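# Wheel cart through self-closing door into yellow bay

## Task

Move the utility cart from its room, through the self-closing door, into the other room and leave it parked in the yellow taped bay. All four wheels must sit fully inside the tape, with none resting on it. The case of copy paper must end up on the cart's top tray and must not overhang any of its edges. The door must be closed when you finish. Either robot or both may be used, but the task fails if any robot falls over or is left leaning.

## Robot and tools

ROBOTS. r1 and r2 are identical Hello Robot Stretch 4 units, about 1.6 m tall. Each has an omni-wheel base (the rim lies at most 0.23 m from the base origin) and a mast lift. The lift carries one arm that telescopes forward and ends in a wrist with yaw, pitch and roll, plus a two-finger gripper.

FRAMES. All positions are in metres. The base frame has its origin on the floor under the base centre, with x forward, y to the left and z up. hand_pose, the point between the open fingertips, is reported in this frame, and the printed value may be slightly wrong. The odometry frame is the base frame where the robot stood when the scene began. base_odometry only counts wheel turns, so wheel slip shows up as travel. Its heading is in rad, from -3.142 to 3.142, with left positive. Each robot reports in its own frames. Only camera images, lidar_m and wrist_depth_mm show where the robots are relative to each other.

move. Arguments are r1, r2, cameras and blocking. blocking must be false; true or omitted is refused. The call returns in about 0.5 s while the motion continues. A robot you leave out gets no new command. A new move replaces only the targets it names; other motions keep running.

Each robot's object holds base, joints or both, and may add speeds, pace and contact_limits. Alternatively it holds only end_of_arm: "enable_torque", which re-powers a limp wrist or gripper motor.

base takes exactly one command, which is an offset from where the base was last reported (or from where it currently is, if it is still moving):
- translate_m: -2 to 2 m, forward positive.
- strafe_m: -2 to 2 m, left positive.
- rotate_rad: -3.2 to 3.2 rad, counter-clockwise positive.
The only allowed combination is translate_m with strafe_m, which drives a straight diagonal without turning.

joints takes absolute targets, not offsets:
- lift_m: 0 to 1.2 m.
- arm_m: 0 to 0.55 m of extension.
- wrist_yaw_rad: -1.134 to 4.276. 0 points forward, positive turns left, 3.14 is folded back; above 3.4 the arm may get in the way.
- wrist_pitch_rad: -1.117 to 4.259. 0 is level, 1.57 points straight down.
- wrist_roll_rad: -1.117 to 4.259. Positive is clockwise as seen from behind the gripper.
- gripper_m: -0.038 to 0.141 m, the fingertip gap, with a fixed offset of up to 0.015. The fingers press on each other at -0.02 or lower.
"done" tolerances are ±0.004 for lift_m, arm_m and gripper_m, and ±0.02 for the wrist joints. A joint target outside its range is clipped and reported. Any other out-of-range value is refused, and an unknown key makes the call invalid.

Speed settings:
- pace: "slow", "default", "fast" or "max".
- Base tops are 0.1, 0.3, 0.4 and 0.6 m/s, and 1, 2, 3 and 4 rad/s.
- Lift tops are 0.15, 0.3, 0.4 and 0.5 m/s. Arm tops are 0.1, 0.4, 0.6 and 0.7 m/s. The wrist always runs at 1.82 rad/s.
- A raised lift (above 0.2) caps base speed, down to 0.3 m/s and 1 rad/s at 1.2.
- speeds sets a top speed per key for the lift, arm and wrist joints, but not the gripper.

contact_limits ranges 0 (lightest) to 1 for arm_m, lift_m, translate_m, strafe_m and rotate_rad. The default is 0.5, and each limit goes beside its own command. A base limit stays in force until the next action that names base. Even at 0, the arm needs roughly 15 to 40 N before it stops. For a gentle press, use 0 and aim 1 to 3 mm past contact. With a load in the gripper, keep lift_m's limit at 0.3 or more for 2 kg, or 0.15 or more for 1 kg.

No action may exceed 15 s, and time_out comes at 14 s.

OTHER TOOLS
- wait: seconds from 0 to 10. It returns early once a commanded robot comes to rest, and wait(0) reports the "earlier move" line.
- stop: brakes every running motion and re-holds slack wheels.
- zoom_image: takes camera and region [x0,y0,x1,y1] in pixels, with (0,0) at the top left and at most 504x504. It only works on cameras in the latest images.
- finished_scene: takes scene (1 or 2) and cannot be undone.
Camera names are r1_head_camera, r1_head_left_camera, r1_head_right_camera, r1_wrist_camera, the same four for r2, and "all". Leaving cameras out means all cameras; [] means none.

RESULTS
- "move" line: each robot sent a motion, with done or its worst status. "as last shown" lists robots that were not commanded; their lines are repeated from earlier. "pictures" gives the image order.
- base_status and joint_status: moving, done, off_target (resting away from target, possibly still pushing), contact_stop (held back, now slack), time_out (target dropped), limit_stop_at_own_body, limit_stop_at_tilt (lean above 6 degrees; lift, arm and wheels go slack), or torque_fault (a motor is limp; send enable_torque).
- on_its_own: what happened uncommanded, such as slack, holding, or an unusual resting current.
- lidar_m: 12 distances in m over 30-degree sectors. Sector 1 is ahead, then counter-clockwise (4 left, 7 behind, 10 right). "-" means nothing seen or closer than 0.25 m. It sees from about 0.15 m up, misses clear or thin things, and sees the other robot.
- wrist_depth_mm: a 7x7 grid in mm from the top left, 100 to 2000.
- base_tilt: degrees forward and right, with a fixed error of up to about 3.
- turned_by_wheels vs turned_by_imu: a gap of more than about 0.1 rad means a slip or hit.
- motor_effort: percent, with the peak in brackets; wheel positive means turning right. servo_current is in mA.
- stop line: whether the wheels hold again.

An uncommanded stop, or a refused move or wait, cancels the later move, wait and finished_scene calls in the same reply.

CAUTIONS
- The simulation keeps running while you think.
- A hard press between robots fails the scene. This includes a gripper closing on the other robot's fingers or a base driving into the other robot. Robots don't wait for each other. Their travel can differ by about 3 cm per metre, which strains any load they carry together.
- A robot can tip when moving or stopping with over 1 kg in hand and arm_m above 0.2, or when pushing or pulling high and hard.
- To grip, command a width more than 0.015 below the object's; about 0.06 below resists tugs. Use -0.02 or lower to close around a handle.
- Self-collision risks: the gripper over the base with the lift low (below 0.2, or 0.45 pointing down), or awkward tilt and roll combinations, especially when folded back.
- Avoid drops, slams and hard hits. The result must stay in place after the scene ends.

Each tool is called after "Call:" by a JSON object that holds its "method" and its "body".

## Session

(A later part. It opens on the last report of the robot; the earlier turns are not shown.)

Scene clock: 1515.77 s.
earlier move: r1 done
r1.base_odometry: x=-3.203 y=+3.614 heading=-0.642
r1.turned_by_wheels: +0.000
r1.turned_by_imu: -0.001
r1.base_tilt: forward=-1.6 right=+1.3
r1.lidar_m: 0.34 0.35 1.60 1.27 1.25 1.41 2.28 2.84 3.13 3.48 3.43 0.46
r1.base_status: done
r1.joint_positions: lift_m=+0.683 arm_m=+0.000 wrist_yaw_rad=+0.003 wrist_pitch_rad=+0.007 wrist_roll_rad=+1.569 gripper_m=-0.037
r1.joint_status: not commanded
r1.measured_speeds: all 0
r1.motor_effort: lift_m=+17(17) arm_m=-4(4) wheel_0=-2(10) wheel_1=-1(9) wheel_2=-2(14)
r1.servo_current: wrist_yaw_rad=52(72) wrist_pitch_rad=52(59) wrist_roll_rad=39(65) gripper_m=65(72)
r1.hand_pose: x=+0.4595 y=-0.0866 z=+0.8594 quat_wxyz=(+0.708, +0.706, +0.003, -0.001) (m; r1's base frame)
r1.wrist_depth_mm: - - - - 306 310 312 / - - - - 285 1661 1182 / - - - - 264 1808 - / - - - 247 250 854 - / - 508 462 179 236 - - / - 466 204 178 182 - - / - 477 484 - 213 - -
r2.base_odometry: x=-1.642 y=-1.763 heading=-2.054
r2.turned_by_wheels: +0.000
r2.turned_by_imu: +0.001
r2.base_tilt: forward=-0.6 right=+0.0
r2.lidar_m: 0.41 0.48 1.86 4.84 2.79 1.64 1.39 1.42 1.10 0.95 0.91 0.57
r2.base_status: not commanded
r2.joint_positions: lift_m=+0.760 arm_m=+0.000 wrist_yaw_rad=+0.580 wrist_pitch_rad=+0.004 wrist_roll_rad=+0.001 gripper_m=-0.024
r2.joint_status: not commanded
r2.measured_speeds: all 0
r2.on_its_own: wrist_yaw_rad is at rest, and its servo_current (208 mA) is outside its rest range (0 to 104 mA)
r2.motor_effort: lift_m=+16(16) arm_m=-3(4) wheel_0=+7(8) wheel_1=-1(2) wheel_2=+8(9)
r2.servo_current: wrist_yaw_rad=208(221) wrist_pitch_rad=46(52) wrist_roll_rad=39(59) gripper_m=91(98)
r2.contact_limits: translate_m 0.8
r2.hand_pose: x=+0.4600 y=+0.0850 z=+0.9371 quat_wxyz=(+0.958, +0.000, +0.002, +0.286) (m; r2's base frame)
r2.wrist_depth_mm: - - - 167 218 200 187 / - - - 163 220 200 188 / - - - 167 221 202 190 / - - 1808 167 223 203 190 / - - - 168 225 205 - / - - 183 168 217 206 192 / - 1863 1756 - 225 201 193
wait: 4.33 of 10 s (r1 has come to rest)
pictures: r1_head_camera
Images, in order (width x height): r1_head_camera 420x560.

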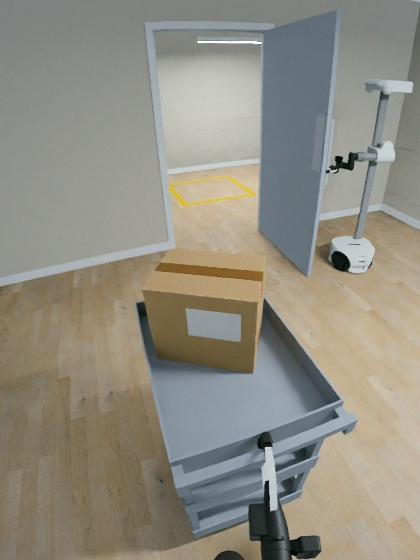

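Call:
{"method": "move", "body": {"r1": {"base":{"translate_m":0.25,"strafe_m":0.42},"pace":"slow"}, "blocking": false, "cameras": []}}

Call:
{"method": "wait", "body": {"seconds": 8, "cameras": ["r1_head_camera"]}}

Scene clock: 1523.53 s.
move: r1 moving
r1.base_odometry: x=-3.192 y=+3.619 heading=-0.642
r1.turned_by_wheels: +0.000
r1.turned_by_imu: -0.001
r1.base_tilt: forward=-1.6 right=+1.3
r1.lidar_m: 0.32 0.35 1.59 1.27 1.25 1.38 2.28 2.87 3.14 3.49 3.44 0.46
r1.base_status: translate_m moving; strafe_m moving
r1.joint_positions: lift_m=+0.683 arm_m=+0.000 wrist_yaw_rad=+0.000 wrist_pitch_rad=+0.007 wrist_roll_rad=+1.569 gripper_m=-0.037
r1.joint_status: not commanded
r1.measured_speeds: translate_m=+0.025 strafe_m=+0.040 rotate_rad=+0.000 lift_m=+0.000 arm_m=+0.000 wrist_yaw_rad=-0.019 wrist_pitch_rad=+0.000 wrist_roll_rad=+0.000
r1.motor_effort: lift_m=+17(17) arm_m=-3(4) wheel_0=-3(7) wheel_1=+6(9) wheel_2=-7(7)
r1.servo_current: wrist_yaw_rad=39(72) wrist_pitch_rad=52(52) wrist_roll_rad=46(59) gripper_m=59(72)
r1.hand_pose: x=+0.4593 y=-0.0873 z=+0.8594 quat_wxyz=(+0.708, +0.706, +0.003, -0.002) (m; r1's base frame)
r1.wrist_depth_mm: - - - - 310 320 322 / - - - - 291 1661 1205 / - - - - 271 1708 - / - - - 248 252 1863 - / - 621 492 180 238 - - / - 462 204 178 181 - - / - 469 477 - 213 - -
r2.base_odometry: x=-1.642 y=-1.763 heading=-2.054
r2.turned_by_wheels: +0.000
r2.turned_by_imu: +0.000
r2.base_tilt: forward=-0.7 right=+0.0
r2.lidar_m: 0.39 0.45 1.86 4.84 2.76 1.63 1.40 1.41 1.11 0.93 0.92 0.56
r2.base_status: not commanded
r2.joint_positions: lift_m=+0.760 arm_m=+0.000 wrist_yaw_rad=+0.580 wrist_pitch_rad=+0.004 wrist_roll_rad=+0.001 gripper_m=-0.024
r2.joint_status: not commanded
r2.measured_speeds: all 0
r2.motor_effort: lift_m=+16(16) arm_m=-3(4) wheel_0=+7(7) wheel_1=-1(2) wheel_2=+8(9)
r2.servo_current: wrist_yaw_rad=208(208) wrist_pitch_rad=46(46) wrist_roll_rad=39(59) gripper_m=91(91)
r2.contact_limits: translate_m 0.8
r2.hand_pose: x=+0.4600 y=+0.0850 z=+0.9371 quat_wxyz=(+0.958, +0.000, +0.002, +0.286) (m; r2's base frame)
r2.wrist_depth_mm: - - - 167 219 200 187 / - - - 163 220 200 189 / - - - 167 221 202 190 / - - 1808 167 222 204 190 / - - - 168 225 205 - / - - 182 168 217 206 193 / - 1863 1661 - 224 202 193
pictures: none
No camera images: "cameras" was empty.

Scene clock: 1529.20 s.
earlier move: r1 done
r1.base_odometry: x=-2.752 y=+3.800 heading=-0.642
r1.turned_by_wheels: +0.000
r1.turned_by_imu: +0.002
r1.base_tilt: forward=-1.6 right=+1.3
r1.lidar_m: 0.41 0.48 1.20 0.99 0.97 1.08 1.73 3.22 3.56 3.80 3.74 0.39
r1.base_status: done
r1.joint_positions: lift_m=+0.683 arm_m=+0.000 wrist_yaw_rad=-0.003 wrist_pitch_rad=+0.007 wrist_roll_rad=+1.569 gripper_m=-0.037
r1.joint_status: not commanded
r1.measured_speeds: all 0
r1.motor_effort: lift_m=+17(17) arm_m=+4(4) wheel_0=-2(10) wheel_1=+3(9) wheel_2=-5(9)
r1.servo_current: wrist_yaw_rad=52(78) wrist_pitch_rad=46(65) wrist_roll_rad=46(72) gripper_m=59(72)
r1.hand_pose: x=+0.4590 y=-0.0884 z=+0.8594 quat_wxyz=(+0.708, +0.707, +0.001, -0.004) (m; r1's base frame)
r1.wrist_depth_mm: - - - 206 209 1537 - / - - 580 211 213 - - / - 480 452 215 217 - - / - 466 469 159 220 - - / - - 530 163 225 - - / - - 574 178 181 - - / - - - 127 234 138 -
r2.base_odometry: x=-1.642 y=-1.763 heading=-2.054
r2.turned_by_wheels: +0.000
r2.turned_by_imu: +0.001
r2.base_tilt: forward=-0.7 right=+0.0
r2.lidar_m: 0.38 0.48 2.01 4.84 2.79 1.61 1.37 1.38 1.10 0.96 0.94 0.55
r2.base_status: not commanded
r2.joint_positions: lift_m=+0.760 arm_m=+0.000 wrist_yaw_rad=+0.580 wrist_pitch_rad=+0.004 wrist_roll_rad=+0.001 gripper_m=-0.024
r2.joint_status: not commanded
r2.measured_speeds: all 0
r2.on_its_own: wrist_yaw_rad is at rest, and its servo_current (195 mA) is outside its rest range (0 to 104 mA)
r2.motor_effort: lift_m=+16(16) arm_m=-3(4) wheel_0=+7(8) wheel_1=-1(2) wheel_2=+8(9)
r2.servo_current: wrist_yaw_rad=195(215) wrist_pitch_rad=39(52) wrist_roll_rad=46(59) gripper_m=85(91)
r2.contact_limits: translate_m 0.8
r2.hand_pose: x=+0.4600 y=+0.0850 z=+0.9371 quat_wxyz=(+0.958, +0.000, +0.002, +0.286) (m; r2's base frame)
r2.wrist_depth_mm: - - - 167 218 200 188 / - - - 163 220 200 189 / - - - 167 221 202 190 / - - 1756 167 223 204 190 / - - - 168 225 205 - / - - 182 168 216 206 193 / - 1863 1863 - 224 201 194
wait: 5.67 of 8 s (r1 has come to rest)
pictures: r1_head_camera
Images, in order (width x height): r1_head_camera 420x560.

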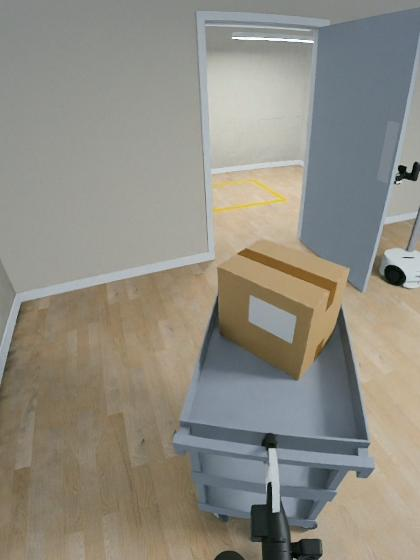

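Call:
{"method": "move", "body": {"r1": {"base":{"translate_m":0.25,"strafe_m":-0.05},"pace":"slow"}, "blocking": false, "cameras": []}}

Call:
{"method": "wait", "body": {"seconds": 8, "cameras": ["r1_head_camera"]}}

Scene clock: 1538.07 s.
move: r1 moving
r1.base_odometry: x=-2.743 y=+3.791 heading=-0.642
r1.turned_by_wheels: +0.000
r1.turned_by_imu: +0.000
r1.base_tilt: forward=-1.6 right=+1.3
r1.lidar_m: 0.39 0.43 1.20 1.00 0.96 1.08 1.73 3.24 3.57 3.78 3.73 0.39
r1.base_status: translate_m moving; strafe_m moving
r1.joint_positions: lift_m=+0.683 arm_m=+0.000 wrist_yaw_rad=-0.003 wrist_pitch_rad=+0.007 wrist_roll_rad=+1.569 gripper_m=-0.037
r1.joint_status: not commanded
r1.measured_speeds: translate_m=+0.048 strafe_m=-0.009 rotate_rad=+0.000 lift_m=+0.000 arm_m=+0.000 wrist_yaw_rad=+0.008 wrist_pitch_rad=+0.000 wrist_roll_rad=+0.000
r1.motor_effort: lift_m=+17(17) arm_m=+3(4) wheel_0=+9(9) wheel_1=+3(6) wheel_2=-8(10)
r1.servo_current: wrist_yaw_rad=33(59) wrist_pitch_rad=52(52) wrist_roll_rad=46(65) gripper_m=59(65)
r1.hand_pose: x=+0.4590 y=-0.0883 z=+0.8594 quat_wxyz=(+0.708, +0.707, +0.001, -0.004) (m; r1's base frame)
r1.wrist_depth_mm: - - - 207 210 1537 - / - - 585 211 213 - - / - 480 452 215 216 - - / - 473 462 160 221 - - / - - 521 162 225 - - / - - 564 177 182 - - / - - - 126 234 138 -
r2.base_odometry: x=-1.642 y=-1.763 heading=-2.054
r2.turned_by_wheels: +0.000
r2.turned_by_imu: +0.000
r2.base_tilt: forward=-0.7 right=+0.0
r2.lidar_m: 0.40 0.48 2.05 4.84 2.77 1.66 1.38 1.40 1.14 0.97 0.92 0.56
r2.base_status: not commanded
r2.joint_positions: lift_m=+0.760 arm_m=+0.000 wrist_yaw_rad=+0.580 wrist_pitch_rad=+0.004 wrist_roll_rad=+0.001 gripper_m=-0.024
r2.joint_status: not commanded
r2.measured_speeds: all 0
r2.motor_effort: lift_m=+16(16) arm_m=-3(4) wheel_0=+7(7) wheel_1=-1(1) wheel_2=+8(9)
r2.servo_current: wrist_yaw_rad=208(215) wrist_pitch_rad=39(46) wrist_roll_rad=39(59) gripper_m=85(91)
r2.contact_limits: translate_m 0.8
r2.hand_pose: x=+0.4600 y=+0.0849 z=+0.9371 quat_wxyz=(+0.958, +0.000, +0.002, +0.286) (m; r2's base frame)
r2.wrist_depth_mm: - - - 167 219 200 187 / - - - 163 220 200 188 / - - - 167 221 202 190 / - - - 167 223 204 190 / - - - 168 225 205 - / - - 182 168 216 206 193 / - 1863 1756 - 225 202 193
pictures: none
No camera images: "cameras" was empty.

Scene clock: 1541.37 s.
earlier move: r1 done
r1.base_odometry: x=-2.581 y=+3.611 heading=-0.642
r1.turned_by_wheels: +0.000
r1.turned_by_imu: +0.001
r1.base_tilt: forward=-1.6 right=+1.3
r1.lidar_m: 0.37 0.41 1.37 1.10 1.09 1.24 1.88 3.45 3.84 3.65 3.61 0.42
r1.base_status: done
r1.joint_positions: lift_m=+0.683 arm_m=+0.000 wrist_yaw_rad=+0.001 wrist_pitch_rad=+0.007 wrist_roll_rad=+1.569 gripper_m=-0.037
r1.joint_status: not commanded
r1.measured_speeds: all 0
r1.motor_effort: lift_m=+17(17) arm_m=+3(4) wheel_0=+6(12) wheel_1=+3(6) wheel_2=-1(10)
r1.servo_current: wrist_yaw_rad=39(65) wrist_pitch_rad=59(59) wrist_roll_rad=52(72) gripper_m=52(72)
r1.hand_pose: x=+0.4594 y=-0.0870 z=+0.8594 quat_wxyz=(+0.708, +0.706, +0.003, -0.002) (m; r1's base frame)
r1.wrist_depth_mm: - - - 222 222 1661 1229 / - - - 223 224 1661 - / - 591 517 224 224 - - / - 455 452 224 226 - - / - 517 500 166 228 - - / - - 530 167 184 - - / - - 179 127 229 138 -
r2.base_odometry: x=-1.642 y=-1.763 heading=-2.054
r2.turned_by_wheels: +0.000
r2.turned_by_imu: +0.000
r2.base_tilt: forward=-0.6 right=+0.0
r2.lidar_m: 0.40 0.46 2.04 4.84 2.76 1.62 1.41 1.43 1.10 0.96 0.89 0.56
r2.base_status: not commanded
r2.joint_positions: lift_m=+0.760 arm_m=+0.000 wrist_yaw_rad=+0.580 wrist_pitch_rad=+0.004 wrist_roll_rad=+0.001 gripper_m=-0.024
r2.joint_status: not commanded
r2.measured_speeds: all 0
r2.on_its_own: wrist_yaw_rad is at rest, and its servo_current (202 mA) is outside its rest range (0 to 104 mA)
r2.motor_effort: lift_m=+16(16) arm_m=-3(4) wheel_0=+7(7) wheel_1=-1(2) wheel_2=+8(9)
r2.servo_current: wrist_yaw_rad=202(221) wrist_pitch_rad=39(52) wrist_roll_rad=46(65) gripper_m=91(98)
r2.contact_limits: translate_m 0.8
r2.hand_pose: x=+0.4600 y=+0.0849 z=+0.9371 quat_wxyz=(+0.958, +0.000, +0.002, +0.286) (m; r2's base frame)
r2.wrist_depth_mm: - - - 167 218 200 187 / - - - 163 220 201 189 / - - - 167 222 202 189 / - - - 168 223 204 190 / - - - 168 225 204 - / - - 184 168 216 206 193 / - 1808 1756 - 225 202 193
wait: 3.30 of 8 s (r1 has come to rest)
pictures: r1_head_camera
Images, in order (width x height): r1_head_camera 420x560.

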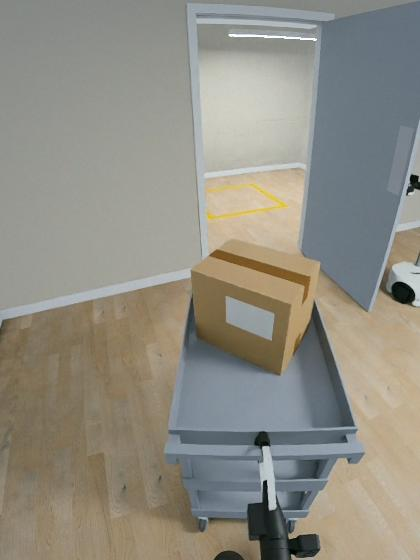

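Call:
{"method": "move", "body": {"r1": {"base":{"translate_m":0.25,"strafe_m":0.02},"pace":"slow"}, "blocking": false, "cameras": []}}

Call:
{"method": "wait", "body": {"seconds": 8, "cameras": ["r1_head_camera"]}}

Scene clock: 1553.50 s.
move: r1 moving
r1.base_odometry: x=-2.571 y=+3.604 heading=-0.641
r1.turned_by_wheels: +0.000
r1.turned_by_imu: +0.000
r1.base_tilt: forward=-1.6 right=+1.3
r1.lidar_m: 0.38 0.41 1.37 1.13 1.09 1.21 1.90 3.46 3.83 3.65 3.61 0.41
r1.base_status: translate_m moving; strafe_m moving
r1.joint_positions: lift_m=+0.683 arm_m=+0.000 wrist_yaw_rad=+0.001 wrist_pitch_rad=+0.007 wrist_roll_rad=+1.569 gripper_m=-0.037
r1.joint_status: not commanded
r1.measured_speeds: translate_m=+0.049 strafe_m=+0.003 rotate_rad=-0.001 lift_m=+0.000 arm_m=+0.000 wrist_yaw_rad=+0.000 wrist_pitch_rad=+0.000 wrist_roll_rad=+0.000
r1.motor_effort: lift_m=+17(17) arm_m=+4(4) wheel_0=+6(10) wheel_1=+7(7) wheel_2=-8(8)
r1.servo_current: wrist_yaw_rad=46(52) wrist_pitch_rad=59(59) wrist_roll_rad=33(52) gripper_m=65(65)
r1.hand_pose: x=+0.4594 y=-0.0870 z=+0.8594 quat_wxyz=(+0.708, +0.706, +0.003, -0.002) (m; r1's base frame)
r1.wrist_depth_mm: - - - 222 223 1708 1160 / - - - 223 224 1661 - / - 591 525 224 226 - - / - 452 455 224 228 - - / - 517 500 167 228 - - / - - 530 167 182 - - / - 148 180 - 231 138 -
r2.base_odometry: x=-1.642 y=-1.763 heading=-2.054
r2.turned_by_wheels: +0.000
r2.turned_by_imu: +0.000
r2.base_tilt: forward=-0.7 right=+0.0
r2.lidar_m: 0.38 0.47 2.03 4.86 2.73 1.63 1.39 1.41 1.13 0.98 0.92 0.57
r2.base_status: not commanded
r2.joint_positions: lift_m=+0.760 arm_m=+0.000 wrist_yaw_rad=+0.580 wrist_pitch_rad=+0.004 wrist_roll_rad=+0.001 gripper_m=-0.024
r2.joint_status: not commanded
r2.measured_speeds: all 0
r2.motor_effort: lift_m=+16(16) arm_m=-4(4) wheel_0=+7(7) wheel_1=-1(2) wheel_2=+8(9)
r2.servo_current: wrist_yaw_rad=215(215) wrist_pitch_rad=46(46) wrist_roll_rad=52(52) gripper_m=85(91)
r2.contact_limits: translate_m 0.8
r2.hand_pose: x=+0.4600 y=+0.0849 z=+0.9371 quat_wxyz=(+0.958, +0.000, +0.002, +0.286) (m; r2's base frame)
r2.wrist_depth_mm: - - - 167 218 200 187 / - - - 163 220 200 189 / - - - 167 220 202 189 / - - - 168 223 203 191 / - - - 168 225 205 - / - - 184 169 216 206 192 / - 1863 1808 - 225 202 193
pictures: none
No camera images: "cameras" was empty.

Scene clock: 1556.80 s.
earlier move: r1 done
r1.base_odometry: x=-2.369 y=+3.477 heading=-0.641
r1.turned_by_wheels: +0.000
r1.turned_by_imu: -0.001
r1.base_tilt: forward=-1.6 right=+1.2
r1.lidar_m: 0.37 0.39 1.45 1.19 1.17 1.28 2.05 3.68 4.07 3.58 2.31 0.43
r1.base_status: done
r1.joint_positions: lift_m=+0.683 arm_m=+0.000 wrist_yaw_rad=-0.001 wrist_pitch_rad=+0.007 wrist_roll_rad=+1.569 gripper_m=-0.037
r1.joint_status: not commanded
r1.measured_speeds: all 0
r1.motor_effort: lift_m=+17(17) arm_m=+4(4) wheel_0=+2(10) wheel_1=+3(7) wheel_2=-2(9)
r1.servo_current: wrist_yaw_rad=52(72) wrist_pitch_rad=46(59) wrist_roll_rad=65(65) gripper_m=65(65)
r1.hand_pose: x=+0.4592 y=-0.0876 z=+0.8594 quat_wxyz=(+0.708, +0.707, +0.002, -0.003) (m; r1's base frame)
r1.wrist_depth_mm: - - - 235 235 1708 1229 / - - - 232 234 1756 - / - - 597 231 232 - - / - 466 459 229 231 - - / - 484 488 169 230 - - / - 525 206 168 180 - - / - 139 180 - 227 - -
r2.base_odometry: x=-1.642 y=-1.763 heading=-2.054
r2.turned_by_wheels: +0.000
r2.turned_by_imu: +0.000
r2.base_tilt: forward=-0.7 right=+0.0
r2.lidar_m: 0.40 0.48 2.27 4.83 2.78 1.64 1.41 1.40 1.12 0.95 0.92 0.55
r2.base_status: not commanded
r2.joint_positions: lift_m=+0.760 arm_m=+0.000 wrist_yaw_rad=+0.580 wrist_pitch_rad=+0.004 wrist_roll_rad=+0.001 gripper_m=-0.024
r2.joint_status: not commanded
r2.measured_speeds: all 0
r2.on_its_own: wrist_yaw_rad is at rest, and its servo_current (208 mA) is outside its rest range (0 to 104 mA)
r2.motor_effort: lift_m=+16(16) arm_m=-3(4) wheel_0=+7(7) wheel_1=-1(2) wheel_2=+8(9)
r2.servo_current: wrist_yaw_rad=208(215) wrist_pitch_rad=46(52) wrist_roll_rad=46(65) gripper_m=85(98)
r2.contact_limits: translate_m 0.8
r2.hand_pose: x=+0.4600 y=+0.0849 z=+0.9371 quat_wxyz=(+0.958, +0.000, +0.002, +0.286) (m; r2's base frame)
r2.wrist_depth_mm: - - - 166 218 199 187 / - - - 163 220 200 188 / - - - 167 222 202 189 / - - - 168 223 204 190 / - - - 168 225 206 - / - - 184 168 216 206 193 / - 1921 1863 - 225 202 193
wait: 3.30 of 8 s (r1 has come to rest)
pictures: r1_head_camera
Images, in order (width x height): r1_head_camera 420x560.

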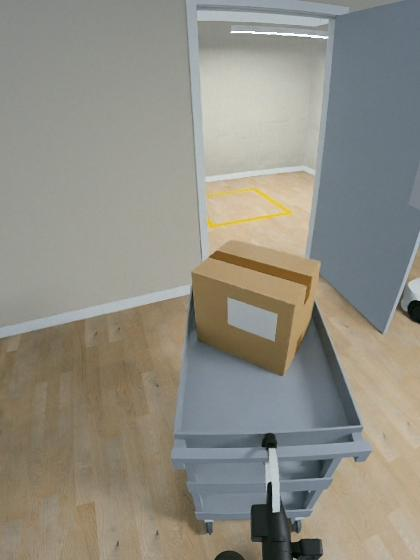

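Call:
{"method": "move", "body": {"r1": {"base":{"translate_m":0.25,"strafe_m":0.1},"pace":"slow"}, "blocking": false, "cameras": []}}

Call:
{"method": "wait", "body": {"seconds": 8, "cameras": ["r1_head_camera"]}}

Scene clock: 1562.07 s.
move: r1 moving
r1.base_odometry: x=-2.356 y=+3.474 heading=-0.642
r1.turned_by_wheels: +0.000
r1.turned_by_imu: +0.000
r1.base_tilt: forward=-1.6 right=+1.3
r1.lidar_m: 0.37 0.41 1.44 1.17 1.17 1.32 2.05 3.70 4.08 3.58 2.31 0.42
r1.base_status: translate_m moving; strafe_m moving
r1.joint_positions: lift_m=+0.683 arm_m=+0.000 wrist_yaw_rad=-0.001 wrist_pitch_rad=+0.007 wrist_roll_rad=+1.569 gripper_m=-0.037
r1.joint_status: not commanded
r1.measured_speeds: translate_m=+0.049 strafe_m=+0.019 rotate_rad=+0.001 lift_m=+0.000 arm_m=+0.000 wrist_yaw_rad=+0.000 wrist_pitch_rad=+0.000 wrist_roll_rad=+0.000
r1.motor_effort: lift_m=+17(17) arm_m=+4(4) wheel_0=+3(4) wheel_1=+5(7) wheel_2=-10(10)
r1.servo_current: wrist_yaw_rad=46(65) wrist_pitch_rad=46(59) wrist_roll_rad=52(52) gripper_m=65(65)
r1.hand_pose: x=+0.4592 y=-0.0876 z=+0.8594 quat_wxyz=(+0.708, +0.707, +0.002, -0.003) (m; r1's base frame)
r1.wrist_depth_mm: - - - 234 236 1708 1255 / - - - 232 234 1808 - / - - 597 230 230 - - / - 469 462 230 230 - - / - 492 484 169 229 - - / - 525 206 168 180 - - / - 139 179 - 226 - -
r2.base_odometry: x=-1.642 y=-1.763 heading=-2.054
r2.turned_by_wheels: +0.000
r2.turned_by_imu: +0.000
r2.base_tilt: forward=-0.6 right=+0.0
r2.lidar_m: 0.39 0.47 2.28 4.86 2.82 1.65 1.41 1.41 1.12 0.95 0.93 0.55
r2.base_status: not commanded
r2.joint_positions: lift_m=+0.760 arm_m=+0.000 wrist_yaw_rad=+0.580 wrist_pitch_rad=+0.004 wrist_roll_rad=+0.001 gripper_m=-0.024
r2.joint_status: not commanded
r2.measured_speeds: all 0
r2.motor_effort: lift_m=+16(16) arm_m=-3(4) wheel_0=+7(7) wheel_1=-2(2) wheel_2=+8(9)
r2.servo_current: wrist_yaw_rad=215(215) wrist_pitch_rad=39(46) wrist_roll_rad=46(52) gripper_m=85(91)
r2.contact_limits: translate_m 0.8
r2.hand_pose: x=+0.4600 y=+0.0849 z=+0.9371 quat_wxyz=(+0.958, +0.000, +0.002, +0.286) (m; r2's base frame)
r2.wrist_depth_mm: - - - 167 218 200 187 / - - - 163 220 200 188 / - - - 167 220 202 190 / - - - 167 223 203 191 / - - - 168 225 204 - / - - 184 168 216 205 192 / - 1863 1808 - 225 201 194
pictures: none
No camera images: "cameras" was empty.

Scene clock: 1565.47 s.
earlier move: r1 done
r1.base_odometry: x=-2.109 y=+3.408 heading=-0.641
r1.turned_by_wheels: +0.000
r1.turned_by_imu: +0.000
r1.base_tilt: forward=-1.6 right=+1.3
r1.lidar_m: 0.39 0.44 1.46 1.18 1.16 1.29 2.05 3.96 4.37 3.61 2.10 0.44
r1.base_status: done
r1.joint_positions: lift_m=+0.683 arm_m=+0.000 wrist_yaw_rad=-0.001 wrist_pitch_rad=+0.007 wrist_roll_rad=+1.569 gripper_m=-0.037
r1.joint_status: not commanded
r1.measured_speeds: all 0
r1.motor_effort: lift_m=+17(17) arm_m=+3(4) wheel_0=+1(4) wheel_1=+2(8) wheel_2=-2(10)
r1.servo_current: wrist_yaw_rad=46(72) wrist_pitch_rad=52(65) wrist_roll_rad=65(65) gripper_m=65(72)
r1.hand_pose: x=+0.4592 y=-0.0878 z=+0.8594 quat_wxyz=(+0.708, +0.707, +0.002, -0.003) (m; r1's base frame)
r1.wrist_depth_mm: - - - 218 219 1537 1229 / - - - 220 223 1661 - / 1921 564 496 222 223 - - / 1808 462 459 164 225 - - / 1756 517 512 165 228 - - / - 569 204 178 180 - - / - 139 161 - 232 - -
r2.base_odometry: x=-1.642 y=-1.763 heading=-2.054
r2.turned_by_wheels: +0.000
r2.turned_by_imu: +0.000
r2.base_tilt: forward=-0.7 right=+0.0
r2.lidar_m: 0.40 0.44 3.93 4.85 2.77 1.61 1.42 1.40 1.13 0.95 0.95 0.53
r2.base_status: not commanded
r2.joint_positions: lift_m=+0.760 arm_m=+0.000 wrist_yaw_rad=+0.580 wrist_pitch_rad=+0.004 wrist_roll_rad=+0.001 gripper_m=-0.024
r2.joint_status: not commanded
r2.measured_speeds: all 0
r2.on_its_own: wrist_yaw_rad is at rest, and its servo_current (208 mA) is outside its rest range (0 to 104 mA)
r2.motor_effort: lift_m=+16(16) arm_m=-3(4) wheel_0=+7(8) wheel_1=-1(2) wheel_2=+8(9)
r2.servo_current: wrist_yaw_rad=208(215) wrist_pitch_rad=46(52) wrist_roll_rad=52(59) gripper_m=91(98)
r2.contact_limits: translate_m 0.8
r2.hand_pose: x=+0.4600 y=+0.0849 z=+0.9371 quat_wxyz=(+0.958, +0.000, +0.002, +0.286) (m; r2's base frame)
r2.wrist_depth_mm: - - - 167 219 200 187 / - - - 163 220 201 188 / - - - 167 221 202 189 / - - - 167 223 203 190 / - - - 168 225 206 - / - - 184 168 216 206 192 / - 1863 1921 - 225 202 193
wait: 3.40 of 8 s (r1 has come to rest)
pictures: r1_head_camera
Images, in order (width x height): r1_head_camera 420x560.

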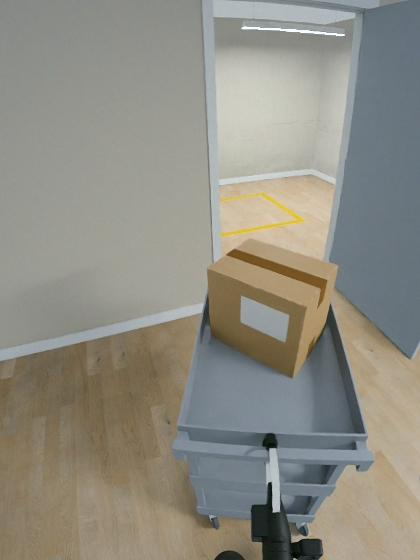

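Call:
{"method": "move", "body": {"r1": {"base":{"translate_m":0.25,"strafe_m":0.06},"pace":"slow"}, "blocking": false, "cameras": []}}

Call:
{"method": "wait", "body": {"seconds": 8, "cameras": ["r1_head_camera"]}}

Scene clock: 1573.60 s.
move: r1 moving
r1.base_odometry: x=-2.097 y=+3.403 heading=-0.641
r1.turned_by_wheels: +0.000
r1.turned_by_imu: +0.000
r1.base_tilt: forward=-1.6 right=+1.3
r1.lidar_m: 0.39 0.41 1.43 1.18 1.15 1.29 2.07 3.95 4.36 3.59 2.12 0.43
r1.base_status: translate_m moving; strafe_m moving
r1.joint_positions: lift_m=+0.683 arm_m=+0.000 wrist_yaw_rad=-0.001 wrist_pitch_rad=+0.007 wrist_roll_rad=+1.569 gripper_m=-0.037
r1.joint_status: not commanded
r1.measured_speeds: translate_m=+0.049 strafe_m=+0.011 rotate_rad=+0.002 lift_m=+0.000 arm_m=+0.000 wrist_yaw_rad=+0.000 wrist_pitch_rad=+0.000 wrist_roll_rad=+0.000
r1.motor_effort: lift_m=+17(17) arm_m=+4(4) wheel_0=+3(5) wheel_1=+5(8) wheel_2=-10(10)
r1.servo_current: wrist_yaw_rad=52(72) wrist_pitch_rad=52(59) wrist_roll_rad=39(59) gripper_m=52(65)
r1.hand_pose: x=+0.4592 y=-0.0878 z=+0.8594 quat_wxyz=(+0.708, +0.707, +0.002, -0.003) (m; r1's base frame)
r1.wrist_depth_mm: - - - 217 219 1618 1229 / - - - 218 221 798 - / 1921 521 496 162 222 - - / 1808 462 459 163 226 - - / 1708 517 508 165 226 - - / - 569 206 177 180 - - / - 139 161 - 232 - -
r2.base_odometry: x=-1.642 y=-1.763 heading=-2.054
r2.turned_by_wheels: +0.000
r2.turned_by_imu: +0.000
r2.base_tilt: forward=-0.6 right=+0.0
r2.lidar_m: 0.41 0.47 3.89 4.84 2.78 1.65 1.39 1.41 1.12 0.96 0.92 0.56
r2.base_status: not commanded
r2.joint_positions: lift_m=+0.760 arm_m=+0.000 wrist_yaw_rad=+0.580 wrist_pitch_rad=+0.004 wrist_roll_rad=+0.001 gripper_m=-0.024
r2.joint_status: not commanded
r2.measured_speeds: all 0
r2.motor_effort: lift_m=+16(16) arm_m=-3(4) wheel_0=+7(7) wheel_1=-1(1) wheel_2=+8(9)
r2.servo_current: wrist_yaw_rad=195(215) wrist_pitch_rad=46(46) wrist_roll_rad=46(52) gripper_m=85(98)
r2.contact_limits: translate_m 0.8
r2.hand_pose: x=+0.4600 y=+0.0849 z=+0.9371 quat_wxyz=(+0.958, +0.000, +0.002, +0.286) (m; r2's base frame)
r2.wrist_depth_mm: - - - 167 218 199 187 / - - - 163 220 200 189 / - - - 167 220 202 190 / - - - 167 223 203 190 / - - - 168 224 205 - / - - 183 168 216 206 193 / - 1863 1808 - 224 202 193
pictures: none
No camera images: "cameras" was empty.

Scene clock: 1576.93 s.
earlier move: r1 done
r1.base_odometry: x=-1.873 y=+3.307 heading=-0.641
r1.turned_by_wheels: +0.001
r1.turned_by_imu: +0.001
r1.base_tilt: forward=-1.6 right=+1.2
r1.lidar_m: 0.39 0.47 1.51 1.22 1.19 1.35 2.18 4.20 4.34 3.54 1.68 0.39
r1.base_status: done
r1.joint_positions: lift_m=+0.683 arm_m=+0.000 wrist_yaw_rad=-0.001 wrist_pitch_rad=+0.007 wrist_roll_rad=+1.569 gripper_m=-0.037
r1.joint_status: not commanded
r1.measured_speeds: all 0
r1.motor_effort: lift_m=+17(17) arm_m=+4(4) wheel_0=+5(8) wheel_1=+4(8) wheel_2=-1(10)
r1.servo_current: wrist_yaw_rad=52(72) wrist_pitch_rad=52(59) wrist_roll_rad=39(65) gripper_m=65(72)
r1.hand_pose: x=+0.4592 y=-0.0878 z=+0.8594 quat_wxyz=(+0.708, +0.707, +0.002, -0.003) (m; r1's base frame)
r1.wrist_depth_mm: 1808 - - 200 203 1537 - / 1708 - 539 206 208 - - / - 436 442 - 213 - - / - 480 469 158 218 - - / - 539 539 160 224 - - / - - 186 179 182 - - / - 139 161 - 236 - -
r2.base_odometry: x=-1.642 y=-1.763 heading=-2.054
r2.turned_by_wheels: +0.000
r2.turned_by_imu: +0.000
r2.base_tilt: forward=-0.7 right=+0.0
r2.lidar_m: 0.40 0.45 3.92 4.83 2.79 1.66 1.40 1.40 1.15 0.96 0.91 0.54
r2.base_status: not commanded
r2.joint_positions: lift_m=+0.760 arm_m=+0.000 wrist_yaw_rad=+0.580 wrist_pitch_rad=+0.004 wrist_roll_rad=+0.001 gripper_m=-0.024
r2.joint_status: not commanded
r2.measured_speeds: all 0
r2.on_its_own: wrist_yaw_rad is at rest, and its servo_current (182 mA) is outside its rest range (0 to 104 mA)
r2.motor_effort: lift_m=+16(16) arm_m=-3(4) wheel_0=+7(8) wheel_1=-2(2) wheel_2=+8(9)
r2.servo_current: wrist_yaw_rad=182(221) wrist_pitch_rad=46(52) wrist_roll_rad=39(59) gripper_m=91(98)
r2.contact_limits: translate_m 0.8
r2.hand_pose: x=+0.4600 y=+0.0849 z=+0.9371 quat_wxyz=(+0.958, +0.000, +0.002, +0.286) (m; r2's base frame)
r2.wrist_depth_mm: - - - 167 219 200 187 / - - - 163 220 200 189 / - - - 167 221 202 190 / - - - 167 223 204 190 / - - - 168 225 205 - / - - 183 168 216 206 192 / - 1808 1863 - 226 201 193
wait: 3.33 of 8 s (r1 has come to rest)
pictures: r1_head_camera
Images, in order (width x height): r1_head_camera 420x560.

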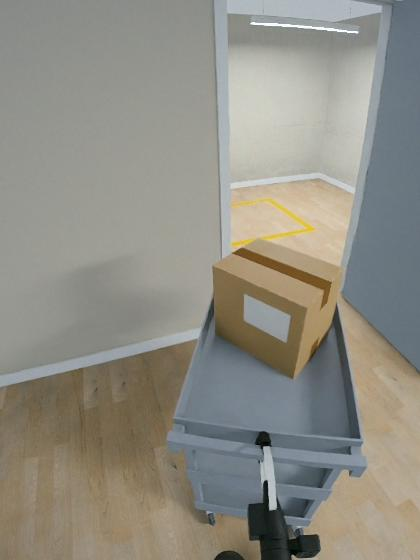

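Call:
{"method": "move", "body": {"r1": {"base":{"translate_m":0.25,"strafe_m":-0.06},"pace":"slow"}, "blocking": false, "cameras": []}}

Call:
{"method": "wait", "body": {"seconds": 8, "cameras": ["r1_head_camera"]}}

Scene clock: 1585.73 s.
move: r1 moving
r1.base_odometry: x=-1.865 y=+3.297 heading=-0.640
r1.turned_by_wheels: +0.001
r1.turned_by_imu: +0.001
r1.base_tilt: forward=-1.6 right=+1.3
r1.lidar_m: 0.40 0.44 1.53 1.21 1.18 1.36 2.18 4.21 4.33 3.57 1.67 0.40
r1.base_status: translate_m moving; strafe_m moving
r1.joint_positions: lift_m=+0.683 arm_m=+0.000 wrist_yaw_rad=-0.001 wrist_pitch_rad=+0.007 wrist_roll_rad=+1.569 gripper_m=-0.037
r1.joint_status: not commanded
r1.measured_speeds: translate_m=+0.049 strafe_m=-0.012 rotate_rad=+0.000 lift_m=+0.000 arm_m=+0.000 wrist_yaw_rad=+0.000 wrist_pitch_rad=+0.000 wrist_roll_rad=+0.000
r1.motor_effort: lift_m=+17(17) arm_m=+4(4) wheel_0=+10(10) wheel_1=+6(6) wheel_2=-5(7)
r1.servo_current: wrist_yaw_rad=46(59) wrist_pitch_rad=52(52) wrist_roll_rad=65(65) gripper_m=65(65)
r1.hand_pose: x=+0.4592 y=-0.0878 z=+0.8594 quat_wxyz=(+0.708, +0.707, +0.002, -0.003) (m; r1's base frame)
r1.wrist_depth_mm: 1756 - - 200 202 1537 - / - - 539 206 208 - - / - 436 439 - 212 - - / - 480 473 158 218 - - / - 535 535 160 224 - - / - - 187 179 183 - - / - 139 168 - 236 - -
r2.base_odometry: x=-1.642 y=-1.763 heading=-2.054
r2.turned_by_wheels: +0.000
r2.turned_by_imu: +0.000
r2.base_tilt: forward=-0.7 right=+0.0
r2.lidar_m: 0.41 0.48 3.91 4.85 2.77 1.63 1.41 1.39 1.09 0.96 0.93 0.54
r2.base_status: not commanded
r2.joint_positions: lift_m=+0.760 arm_m=+0.000 wrist_yaw_rad=+0.580 wrist_pitch_rad=+0.004 wrist_roll_rad=+0.001 gripper_m=-0.024
r2.joint_status: not commanded
r2.measured_speeds: all 0
r2.motor_effort: lift_m=+16(16) arm_m=-3(4) wheel_0=+7(7) wheel_1=-1(1) wheel_2=+8(9)
r2.servo_current: wrist_yaw_rad=215(215) wrist_pitch_rad=39(46) wrist_roll_rad=46(52) gripper_m=85(91)
r2.contact_limits: translate_m 0.8
r2.hand_pose: x=+0.4600 y=+0.0849 z=+0.9371 quat_wxyz=(+0.958, +0.000, +0.002, +0.286) (m; r2's base frame)
r2.wrist_depth_mm: - - - 167 218 200 187 / - - - 163 220 200 188 / - - - 167 221 202 189 / - - - 167 223 203 190 / - - - 168 225 206 - / - - 184 168 216 205 192 / - 1808 1863 - 225 202 193
pictures: none
No camera images: "cameras" was empty.

Scene clock: 1589.07 s.
earlier move: r1 done
r1.base_odometry: x=-1.708 y=+3.109 heading=-0.640
r1.turned_by_wheels: +0.000
r1.turned_by_imu: +0.000
r1.base_tilt: forward=-1.6 right=+1.2
r1.lidar_m: 0.39 0.42 1.51 1.36 1.34 1.50 2.40 4.41 4.19 3.42 1.49 0.43
r1.base_status: done
r1.joint_positions: lift_m=+0.683 arm_m=+0.000 wrist_yaw_rad=+0.000 wrist_pitch_rad=+0.007 wrist_roll_rad=+1.569 gripper_m=-0.037
r1.joint_status: not commanded
r1.measured_speeds: all 0
r1.motor_effort: lift_m=+17(17) arm_m=+4(4) wheel_0=+5(11) wheel_1=+2(7) wheel_2=-2(7)
r1.servo_current: wrist_yaw_rad=59(72) wrist_pitch_rad=52(59) wrist_roll_rad=52(65) gripper_m=59(65)
r1.hand_pose: x=+0.4593 y=-0.0874 z=+0.8594 quat_wxyz=(+0.708, +0.706, +0.002, -0.002) (m; r1's base frame)
r1.wrist_depth_mm: - - - 220 221 1537 1229 / - - - 222 223 1708 - / - 591 521 224 225 - - / - 455 452 225 226 - - / - 496 496 165 229 - - / - 549 530 167 183 - - / - 140 161 - 229 - -
r2.base_odometry: x=-1.642 y=-1.763 heading=-2.054
r2.turned_by_wheels: +0.000
r2.turned_by_imu: +0.000
r2.base_tilt: forward=-0.7 right=+0.0
r2.lidar_m: 0.40 0.46 3.93 4.85 2.78 1.61 1.40 1.42 1.13 0.96 0.92 0.54
r2.base_status: not commanded
r2.joint_positions: lift_m=+0.760 arm_m=+0.000 wrist_yaw_rad=+0.580 wrist_pitch_rad=+0.004 wrist_roll_rad=+0.001 gripper_m=-0.024
r2.joint_status: not commanded
r2.measured_speeds: all 0
r2.on_its_own: wrist_yaw_rad is at rest, and its servo_current (195 mA) is outside its rest range (0 to 104 mA)
r2.motor_effort: lift_m=+16(16) arm_m=-3(4) wheel_0=+7(8) wheel_1=-1(2) wheel_2=+9(9)
r2.servo_current: wrist_yaw_rad=195(215) wrist_pitch_rad=39(52) wrist_roll_rad=39(59) gripper_m=91(98)
r2.contact_limits: translate_m 0.8
r2.hand_pose: x=+0.4600 y=+0.0849 z=+0.9371 quat_wxyz=(+0.958, +0.000, +0.002, +0.286) (m; r2's base frame)
r2.wrist_depth_mm: - - - 166 219 199 186 / - - - 163 220 200 189 / - - - 167 220 202 189 / - - - 168 223 203 190 / - - - 168 226 205 - / - - 184 169 217 206 193 / - 1863 1863 - 224 201 193
wait: 3.33 of 8 s (r1 has come to rest)
pictures: r1_head_camera
Images, in order (width x height): r1_head_camera 420x560.

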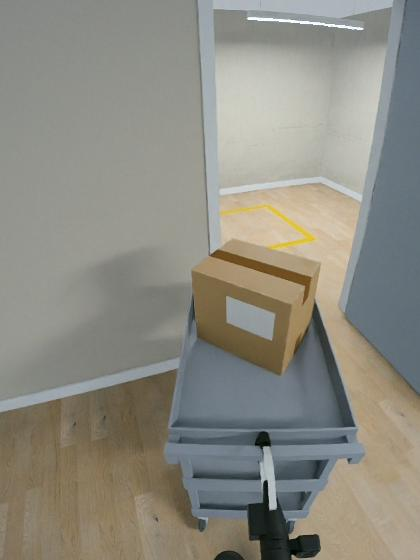

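Call:
{"method": "move", "body": {"r1": {"base":{"translate_m":0.22,"strafe_m":0.11},"pace":"slow"}, "blocking": false, "cameras": []}}

Call:
{"method": "wait", "body": {"seconds": 8, "cameras": ["r1_head_camera"]}}

Scene clock: 1602.63 s.
move: r1 moving
r1.base_odometry: x=-1.695 y=+3.107 heading=-0.640
r1.turned_by_wheels: +0.000
r1.turned_by_imu: +0.000
r1.base_tilt: forward=-1.6 right=+1.3
r1.lidar_m: 0.38 0.40 1.51 1.34 1.33 1.49 2.37 4.43 4.18 3.42 1.46 0.43
r1.base_status: translate_m moving; strafe_m moving
r1.joint_positions: lift_m=+0.683 arm_m=+0.000 wrist_yaw_rad=+0.000 wrist_pitch_rad=+0.007 wrist_roll_rad=+1.569 gripper_m=-0.037
r1.joint_status: not commanded
r1.measured_speeds: translate_m=+0.050 strafe_m=+0.025 rotate_rad=+0.000 lift_m=+0.000 arm_m=+0.000 wrist_yaw_rad=+0.000 wrist_pitch_rad=+0.000 wrist_roll_rad=+0.000
r1.motor_effort: lift_m=+17(17) arm_m=+4(4) wheel_0=+4(7) wheel_1=+7(7) wheel_2=-6(9)
r1.servo_current: wrist_yaw_rad=46(65) wrist_pitch_rad=52(52) wrist_roll_rad=46(59) gripper_m=65(65)
r1.hand_pose: x=+0.4593 y=-0.0874 z=+0.8594 quat_wxyz=(+0.708, +0.706, +0.002, -0.002) (m; r1's base frame)
r1.wrist_depth_mm: 1618 - - 226 227 1576 1182 / - - - 227 227 1708 - / - - 544 226 227 - - / - 459 455 228 229 - - / - 496 496 167 228 - - / - 535 517 167 182 - - / - 139 176 - 229 - -
r2.base_odometry: x=-1.642 y=-1.763 heading=-2.054
r2.turned_by_wheels: +0.000
r2.turned_by_imu: +0.000
r2.base_tilt: forward=-0.7 right=+0.0
r2.lidar_m: 0.41 0.48 3.92 4.83 2.78 1.64 1.37 1.40 1.10 0.95 0.95 0.54
r2.base_status: not commanded
r2.joint_positions: lift_m=+0.760 arm_m=+0.000 wrist_yaw_rad=+0.580 wrist_pitch_rad=+0.004 wrist_roll_rad=+0.001 gripper_m=-0.024
r2.joint_status: not commanded
r2.measured_speeds: all 0
r2.motor_effort: lift_m=+16(16) arm_m=-3(4) wheel_0=+7(7) wheel_1=-1(2) wheel_2=+8(9)
r2.servo_current: wrist_yaw_rad=208(208) wrist_pitch_rad=46(46) wrist_roll_rad=39(59) gripper_m=91(98)
r2.contact_limits: translate_m 0.8
r2.hand_pose: x=+0.4600 y=+0.0849 z=+0.9371 quat_wxyz=(+0.958, +0.000, +0.002, +0.286) (m; r2's base frame)
r2.wrist_depth_mm: - - - 167 219 200 186 / - - - 163 220 201 188 / - - - 167 222 202 189 / - - - 167 223 203 190 / - - - 168 225 204 - / - - 184 168 216 206 193 / - 1921 1863 - 225 202 194
pictures: none
No camera images: "cameras" was empty.

Scene clock: 1605.77 s.
earlier move: r1 done
r1.base_odometry: x=-1.466 y=+3.066 heading=-0.640
r1.turned_by_wheels: +0.000
r1.turned_by_imu: +0.000
r1.base_tilt: forward=-1.6 right=+1.3
r1.lidar_m: 0.39 0.39 1.25 1.32 1.31 1.47 2.35 4.65 4.23 3.43 1.49 0.43
r1.base_status: done
r1.joint_positions: lift_m=+0.683 arm_m=+0.000 wrist_yaw_rad=-0.003 wrist_pitch_rad=+0.007 wrist_roll_rad=+1.569 gripper_m=-0.037
r1.joint_status: not commanded
r1.measured_speeds: all 0
r1.motor_effort: lift_m=+17(17) arm_m=+3(4) wheel_0=+0(7) wheel_1=+3(8) wheel_2=-3(10)
r1.servo_current: wrist_yaw_rad=52(65) wrist_pitch_rad=52(59) wrist_roll_rad=33(72) gripper_m=65(72)
r1.hand_pose: x=+0.4590 y=-0.0882 z=+0.8594 quat_wxyz=(+0.708, +0.707, +0.001, -0.003) (m; r1's base frame)
r1.wrist_depth_mm: - - - 222 222 1661 1281 / - - - 223 224 1661 - / - 591 521 224 225 - - / - 459 455 225 226 - - / - 496 500 166 229 - - / - 559 204 167 180 - - / - 139 161 - 230 - -
r2.base_odometry: x=-1.642 y=-1.763 heading=-2.054
r2.turned_by_wheels: +0.000
r2.turned_by_imu: +0.000
r2.base_tilt: forward=-0.7 right=+0.1
r2.lidar_m: 0.39 0.49 3.94 4.86 2.78 1.63 1.41 1.41 1.14 0.95 0.90 0.55
r2.base_status: not commanded
r2.joint_positions: lift_m=+0.760 arm_m=+0.000 wrist_yaw_rad=+0.580 wrist_pitch_rad=+0.004 wrist_roll_rad=+0.001 gripper_m=-0.024
r2.joint_status: not commanded
r2.measured_speeds: all 0
r2.on_its_own: wrist_yaw_rad is at rest, and its servo_current (202 mA) is outside its rest range (0 to 104 mA)
r2.motor_effort: lift_m=+16(16) arm_m=-3(4) wheel_0=+7(7) wheel_1=-2(2) wheel_2=+8(9)
r2.servo_current: wrist_yaw_rad=202(215) wrist_pitch_rad=46(52) wrist_roll_rad=52(59) gripper_m=91(98)
r2.contact_limits: translate_m 0.8
r2.hand_pose: x=+0.4600 y=+0.0849 z=+0.9371 quat_wxyz=(+0.958, +0.000, +0.002, +0.286) (m; r2's base frame)
r2.wrist_depth_mm: - - - 166 219 200 187 / - - - 163 220 200 188 / - - - 167 222 202 190 / - - - 167 223 203 191 / - - - 168 226 205 - / - - 184 168 216 206 193 / - 1863 1863 - 224 201 193
wait: 3.13 of 8 s (r1 has come to rest)
pictures: r1_head_camera
Images, in order (width x height): r1_head_camera 420x560.

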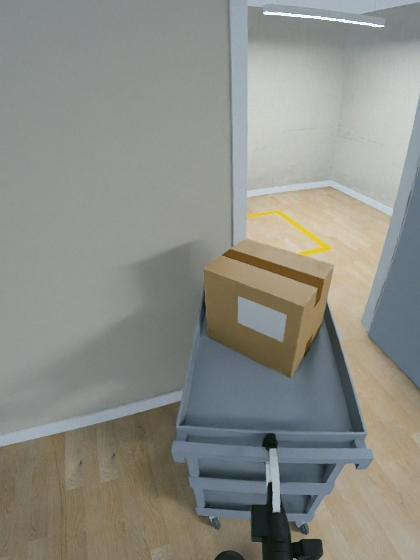

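Call:
{"method": "move", "body": {"r1": {"base":{"translate_m":0.0,"strafe_m":0.25},"pace":"slow"}, "blocking": false, "cameras": []}}

Call:
{"method": "wait", "body": {"seconds": 8, "cameras": ["r1_head_camera"]}}

Scene clock: 1613.03 s.
move: r1 moving
r1.base_odometry: x=-1.458 y=+3.078 heading=-0.641
r1.turned_by_wheels: +0.000
r1.turned_by_imu: -0.001
r1.base_tilt: forward=-1.6 right=+1.3
r1.lidar_m: 0.39 0.42 1.25 1.32 1.29 1.44 2.33 4.66 4.22 3.46 1.49 0.42
r1.base_status: translate_m moving; strafe_m moving
r1.joint_positions: lift_m=+0.683 arm_m=+0.000 wrist_yaw_rad=-0.003 wrist_pitch_rad=+0.007 wrist_roll_rad=+1.569 gripper_m=-0.037
r1.joint_status: not commanded
r1.measured_speeds: translate_m=+0.000 strafe_m=+0.056 rotate_rad=+0.000 lift_m=+0.000 arm_m=+0.000 wrist_yaw_rad=+0.000 wrist_pitch_rad=+0.000 wrist_roll_rad=+0.000
r1.motor_effort: lift_m=+17(17) arm_m=+4(4) wheel_0=-11(13) wheel_1=+4(8) wheel_2=+0(2)
r1.servo_current: wrist_yaw_rad=39(65) wrist_pitch_rad=46(52) wrist_roll_rad=52(52) gripper_m=59(65)
r1.hand_pose: x=+0.4590 y=-0.0882 z=+0.8594 quat_wxyz=(+0.708, +0.707, +0.001, -0.003) (m; r1's base frame)
r1.wrist_depth_mm: - - - 220 221 1708 - / - - - 221 223 1708 - / - 574 508 223 224 - - / - 459 459 224 226 - - / - 500 504 166 228 - - / - 559 204 167 180 - - / - 139 162 - 231 - -
r2.base_odometry: x=-1.642 y=-1.763 heading=-2.054
r2.turned_by_wheels: +0.000
r2.turned_by_imu: +0.000
r2.base_tilt: forward=-0.6 right=+0.1
r2.lidar_m: 0.38 0.45 3.93 4.85 2.73 1.65 1.40 1.41 1.10 0.95 0.88 0.54
r2.base_status: not commanded
r2.joint_positions: lift_m=+0.760 arm_m=+0.000 wrist_yaw_rad=+0.580 wrist_pitch_rad=+0.004 wrist_roll_rad=+0.001 gripper_m=-0.024
r2.joint_status: not commanded
r2.measured_speeds: all 0
r2.motor_effort: lift_m=+16(16) arm_m=-3(4) wheel_0=+7(7) wheel_1=-1(1) wheel_2=+8(9)
r2.servo_current: wrist_yaw_rad=189(215) wrist_pitch_rad=39(46) wrist_roll_rad=39(65) gripper_m=91(98)
r2.contact_limits: translate_m 0.8
r2.hand_pose: x=+0.4600 y=+0.0849 z=+0.9371 quat_wxyz=(+0.958, +0.000, +0.002, +0.286) (m; r2's base frame)
r2.wrist_depth_mm: - - - 166 218 200 187 / - - - 163 219 200 189 / - - - 167 221 202 189 / - - - 168 223 204 190 / - - - 168 225 205 - / - - 184 168 216 206 193 / - 1863 1808 - 224 202 193
pictures: none
No camera images: "cameras" was empty.

Scene clock: 1616.17 s.
earlier move: r1 done
r1.base_odometry: x=-1.317 y=+3.267 heading=-0.640
r1.turned_by_wheels: +0.000
r1.turned_by_imu: +0.001
r1.base_tilt: forward=-1.6 right=+1.3
r1.lidar_m: 0.43 1.04 1.15 1.10 1.07 1.20 1.94 4.75 4.47 3.69 1.68 0.37
r1.base_status: done
r1.joint_positions: lift_m=+0.683 arm_m=+0.000 wrist_yaw_rad=-0.003 wrist_pitch_rad=+0.007 wrist_roll_rad=+1.569 gripper_m=-0.037
r1.joint_status: not commanded
r1.measured_speeds: all 0
r1.motor_effort: lift_m=+17(17) arm_m=-3(4) wheel_0=-4(13) wheel_1=+1(8) wheel_2=+1(2)
r1.servo_current: wrist_yaw_rad=65(72) wrist_pitch_rad=52(52) wrist_roll_rad=33(65) gripper_m=59(65)
r1.hand_pose: x=+0.4590 y=-0.0882 z=+0.8594 quat_wxyz=(+0.708, +0.707, +0.001, -0.003) (m; r1's base frame)
r1.wrist_depth_mm: - 442 449 115 172 173 - / - 399 402 121 181 - - / - 452 459 - 192 - - / - 549 544 - 204 - - / - - - 149 220 - - / - - 182 - 180 - - / - 139 161 139 250 - -
r2.base_odometry: x=-1.642 y=-1.763 heading=-2.054
r2.turned_by_wheels: +0.000
r2.turned_by_imu: +0.000
r2.base_tilt: forward=-0.7 right=+0.1
r2.lidar_m: 0.40 0.48 3.91 4.84 2.79 1.61 1.40 1.40 1.13 0.95 0.93 0.56
r2.base_status: not commanded
r2.joint_positions: lift_m=+0.760 arm_m=+0.000 wrist_yaw_rad=+0.580 wrist_pitch_rad=+0.004 wrist_roll_rad=+0.001 gripper_m=-0.024
r2.joint_status: not commanded
r2.measured_speeds: all 0
r2.on_its_own: wrist_yaw_rad is at rest, and its servo_current (195 mA) is outside its rest range (0 to 104 mA)
r2.motor_effort: lift_m=+16(16) arm_m=-4(4) wheel_0=+7(8) wheel_1=-1(2) wheel_2=+8(9)
r2.servo_current: wrist_yaw_rad=195(221) wrist_pitch_rad=46(52) wrist_roll_rad=46(65) gripper_m=91(98)
r2.contact_limits: translate_m 0.8
r2.hand_pose: x=+0.4600 y=+0.0849 z=+0.9371 quat_wxyz=(+0.958, +0.000, +0.002, +0.286) (m; r2's base frame)
r2.wrist_depth_mm: - - - 166 218 199 187 / - - - 163 220 200 189 / - - - 167 220 202 189 / - - - 167 224 204 190 / - - - 168 225 205 - / - - 183 168 216 206 193 / - 1863 1921 - 224 201 194
wait: 3.13 of 8 s (r1 has come to rest)
pictures: r1_head_camera
Images, in order (width x height): r1_head_camera 420x560.

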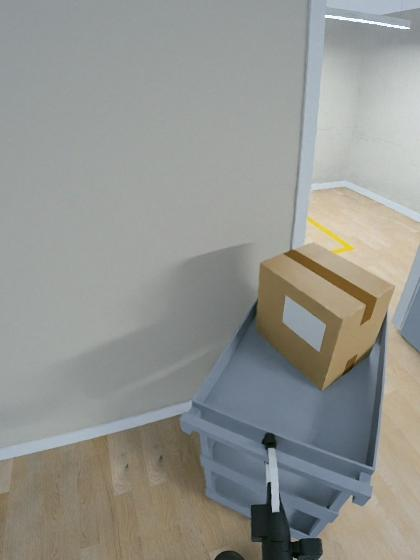

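Call:
{"method": "move", "body": {"r1": {"base":{"translate_m":0.25,"strafe_m":-0.08},"pace":"slow"}, "blocking": false, "cameras": []}}

Call:
{"method": "wait", "body": {"seconds": 8, "cameras": ["r1_head_camera"]}}

Scene clock: 1622.60 s.
move: r1 moving
r1.base_odometry: x=-1.309 y=+3.256 heading=-0.640
r1.turned_by_wheels: +0.000
r1.turned_by_imu: +0.000
r1.base_tilt: forward=-1.6 right=+1.3
r1.lidar_m: 0.40 1.04 1.17 1.09 1.09 1.21 1.96 4.76 4.50 3.67 1.68 0.38
r1.base_status: translate_m moving; strafe_m moving
r1.joint_positions: lift_m=+0.683 arm_m=+0.000 wrist_yaw_rad=-0.003 wrist_pitch_rad=+0.007 wrist_roll_rad=+1.569 gripper_m=-0.037
r1.joint_status: not commanded
r1.measured_speeds: translate_m=+0.050 strafe_m=-0.016 rotate_rad=+0.002 lift_m=+0.000 arm_m=+0.000 wrist_yaw_rad=+0.000 wrist_pitch_rad=+0.000 wrist_roll_rad=+0.000
r1.motor_effort: lift_m=+17(17) arm_m=+1(4) wheel_0=+8(9) wheel_1=+5(6) wheel_2=-8(9)
r1.servo_current: wrist_yaw_rad=65(65) wrist_pitch_rad=52(59) wrist_roll_rad=33(52) gripper_m=59(65)
r1.hand_pose: x=+0.4590 y=-0.0882 z=+0.8594 quat_wxyz=(+0.708, +0.707, +0.001, -0.003) (m; r1's base frame)
r1.wrist_depth_mm: - 442 445 114 170 170 - / - 399 399 120 179 - - / - 449 449 - 190 - - / - 539 544 - 203 - - / - - - 147 216 - - / - - 181 - 181 - - / - 140 168 140 248 - -
r2.base_odometry: x=-1.642 y=-1.763 heading=-2.054
r2.turned_by_wheels: +0.000
r2.turned_by_imu: +0.000
r2.base_tilt: forward=-0.6 right=+0.0
r2.lidar_m: 0.40 0.48 3.95 4.84 2.79 1.62 1.40 1.40 1.08 0.96 0.95 0.54
r2.base_status: not commanded
r2.joint_positions: lift_m=+0.760 arm_m=+0.000 wrist_yaw_rad=+0.580 wrist_pitch_rad=+0.004 wrist_roll_rad=+0.001 gripper_m=-0.024
r2.joint_status: not commanded
r2.measured_speeds: all 0
r2.motor_effort: lift_m=+16(16) arm_m=-4(4) wheel_0=+7(7) wheel_1=-1(2) wheel_2=+8(9)
r2.servo_current: wrist_yaw_rad=215(228) wrist_pitch_rad=39(46) wrist_roll_rad=52(52) gripper_m=85(91)
r2.contact_limits: translate_m 0.8
r2.hand_pose: x=+0.4600 y=+0.0849 z=+0.9371 quat_wxyz=(+0.958, +0.000, +0.002, +0.286) (m; r2's base frame)
r2.wrist_depth_mm: - - - 166 219 200 186 / - - - 163 220 200 188 / - - - 167 221 202 189 / - - - 167 224 203 190 / - - - 168 224 205 - / - - 184 168 217 206 192 / - 1863 1863 - 225 201 193
pictures: none
No camera images: "cameras" was empty.

Scene clock: 1626.00 s.
earlier move: r1 done
r1.base_odometry: x=-1.164 y=+3.054 heading=-0.639
r1.turned_by_wheels: +0.001
r1.turned_by_imu: +0.171
r1.base_tilt: forward=-1.6 right=+1.3
r1.lidar_m: 0.42 0.86 1.05 1.15 1.17 1.46 2.87 5.00 3.98 1.57 0.29 0.32
r1.base_status: done
r1.joint_positions: lift_m=+0.683 arm_m=+0.000 wrist_yaw_rad=+0.002 wrist_pitch_rad=+0.007 wrist_roll_rad=+1.569 gripper_m=-0.038
r1.joint_status: not commanded
r1.measured_speeds: all 0
r1.motor_effort: lift_m=+17(17) arm_m=+6(14) wheel_0=+16(23) wheel_1=+5(15) wheel_2=-7(20)
r1.servo_current: wrist_yaw_rad=52(78) wrist_pitch_rad=52(59) wrist_roll_rad=59(65) gripper_m=39(65)
r1.hand_pose: x=+0.4593 y=-0.0867 z=+0.8594 quat_wxyz=(+0.708, +0.707, +0.003, -0.002) (m; r1's base frame)
r1.wrist_depth_mm: - 421 - - - 117 - / - 508 - - - 128 - / - - - - 145 146 - / - - - - 172 163 - / - - - - 197 - - / - - 175 109 181 297 298 / - 146 175 - 171 139 -
r2.base_odometry: x=-1.642 y=-1.763 heading=-2.054
r2.turned_by_wheels: +0.000
r2.turned_by_imu: +0.000
r2.base_tilt: forward=-0.7 right=+0.0
r2.lidar_m: 0.39 0.49 3.95 4.86 2.77 1.66 1.41 1.40 1.14 0.96 0.91 0.52
r2.base_status: not commanded
r2.joint_positions: lift_m=+0.760 arm_m=+0.000 wrist_yaw_rad=+0.580 wrist_pitch_rad=+0.004 wrist_roll_rad=+0.001 gripper_m=-0.024
r2.joint_status: not commanded
r2.measured_speeds: all 0
r2.on_its_own: wrist_yaw_rad is at rest, and its servo_current (202 mA) is outside its rest range (0 to 104 mA)
r2.motor_effort: lift_m=+16(16) arm_m=-3(4) wheel_0=+7(8) wheel_1=-1(2) wheel_2=+8(9)
r2.servo_current: wrist_yaw_rad=202(228) wrist_pitch_rad=52(52) wrist_roll_rad=52(65) gripper_m=78(98)
r2.contact_limits: translate_m 0.8
r2.hand_pose: x=+0.4600 y=+0.0849 z=+0.9371 quat_wxyz=(+0.958, +0.000, +0.002, +0.286) (m; r2's base frame)
r2.wrist_depth_mm: - - - 167 219 200 188 / - - - 163 220 201 189 / - - - 167 221 202 189 / - - - 167 223 203 190 / - - - 168 227 205 - / - - 184 168 216 206 192 / - 1921 1863 - 225 201 193
wait: 3.40 of 8 s (r1 has come to rest)
pictures: r1_head_camera
Images, in order (width x height): r1_head_camera 420x560.

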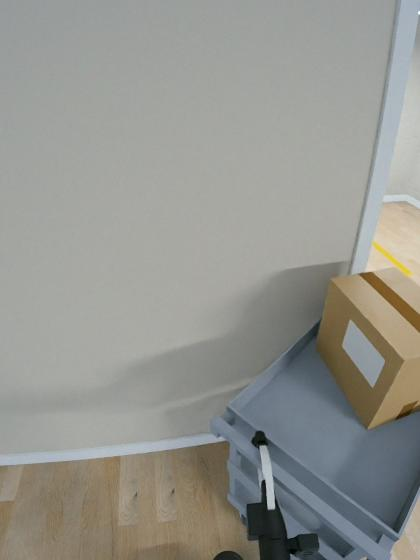

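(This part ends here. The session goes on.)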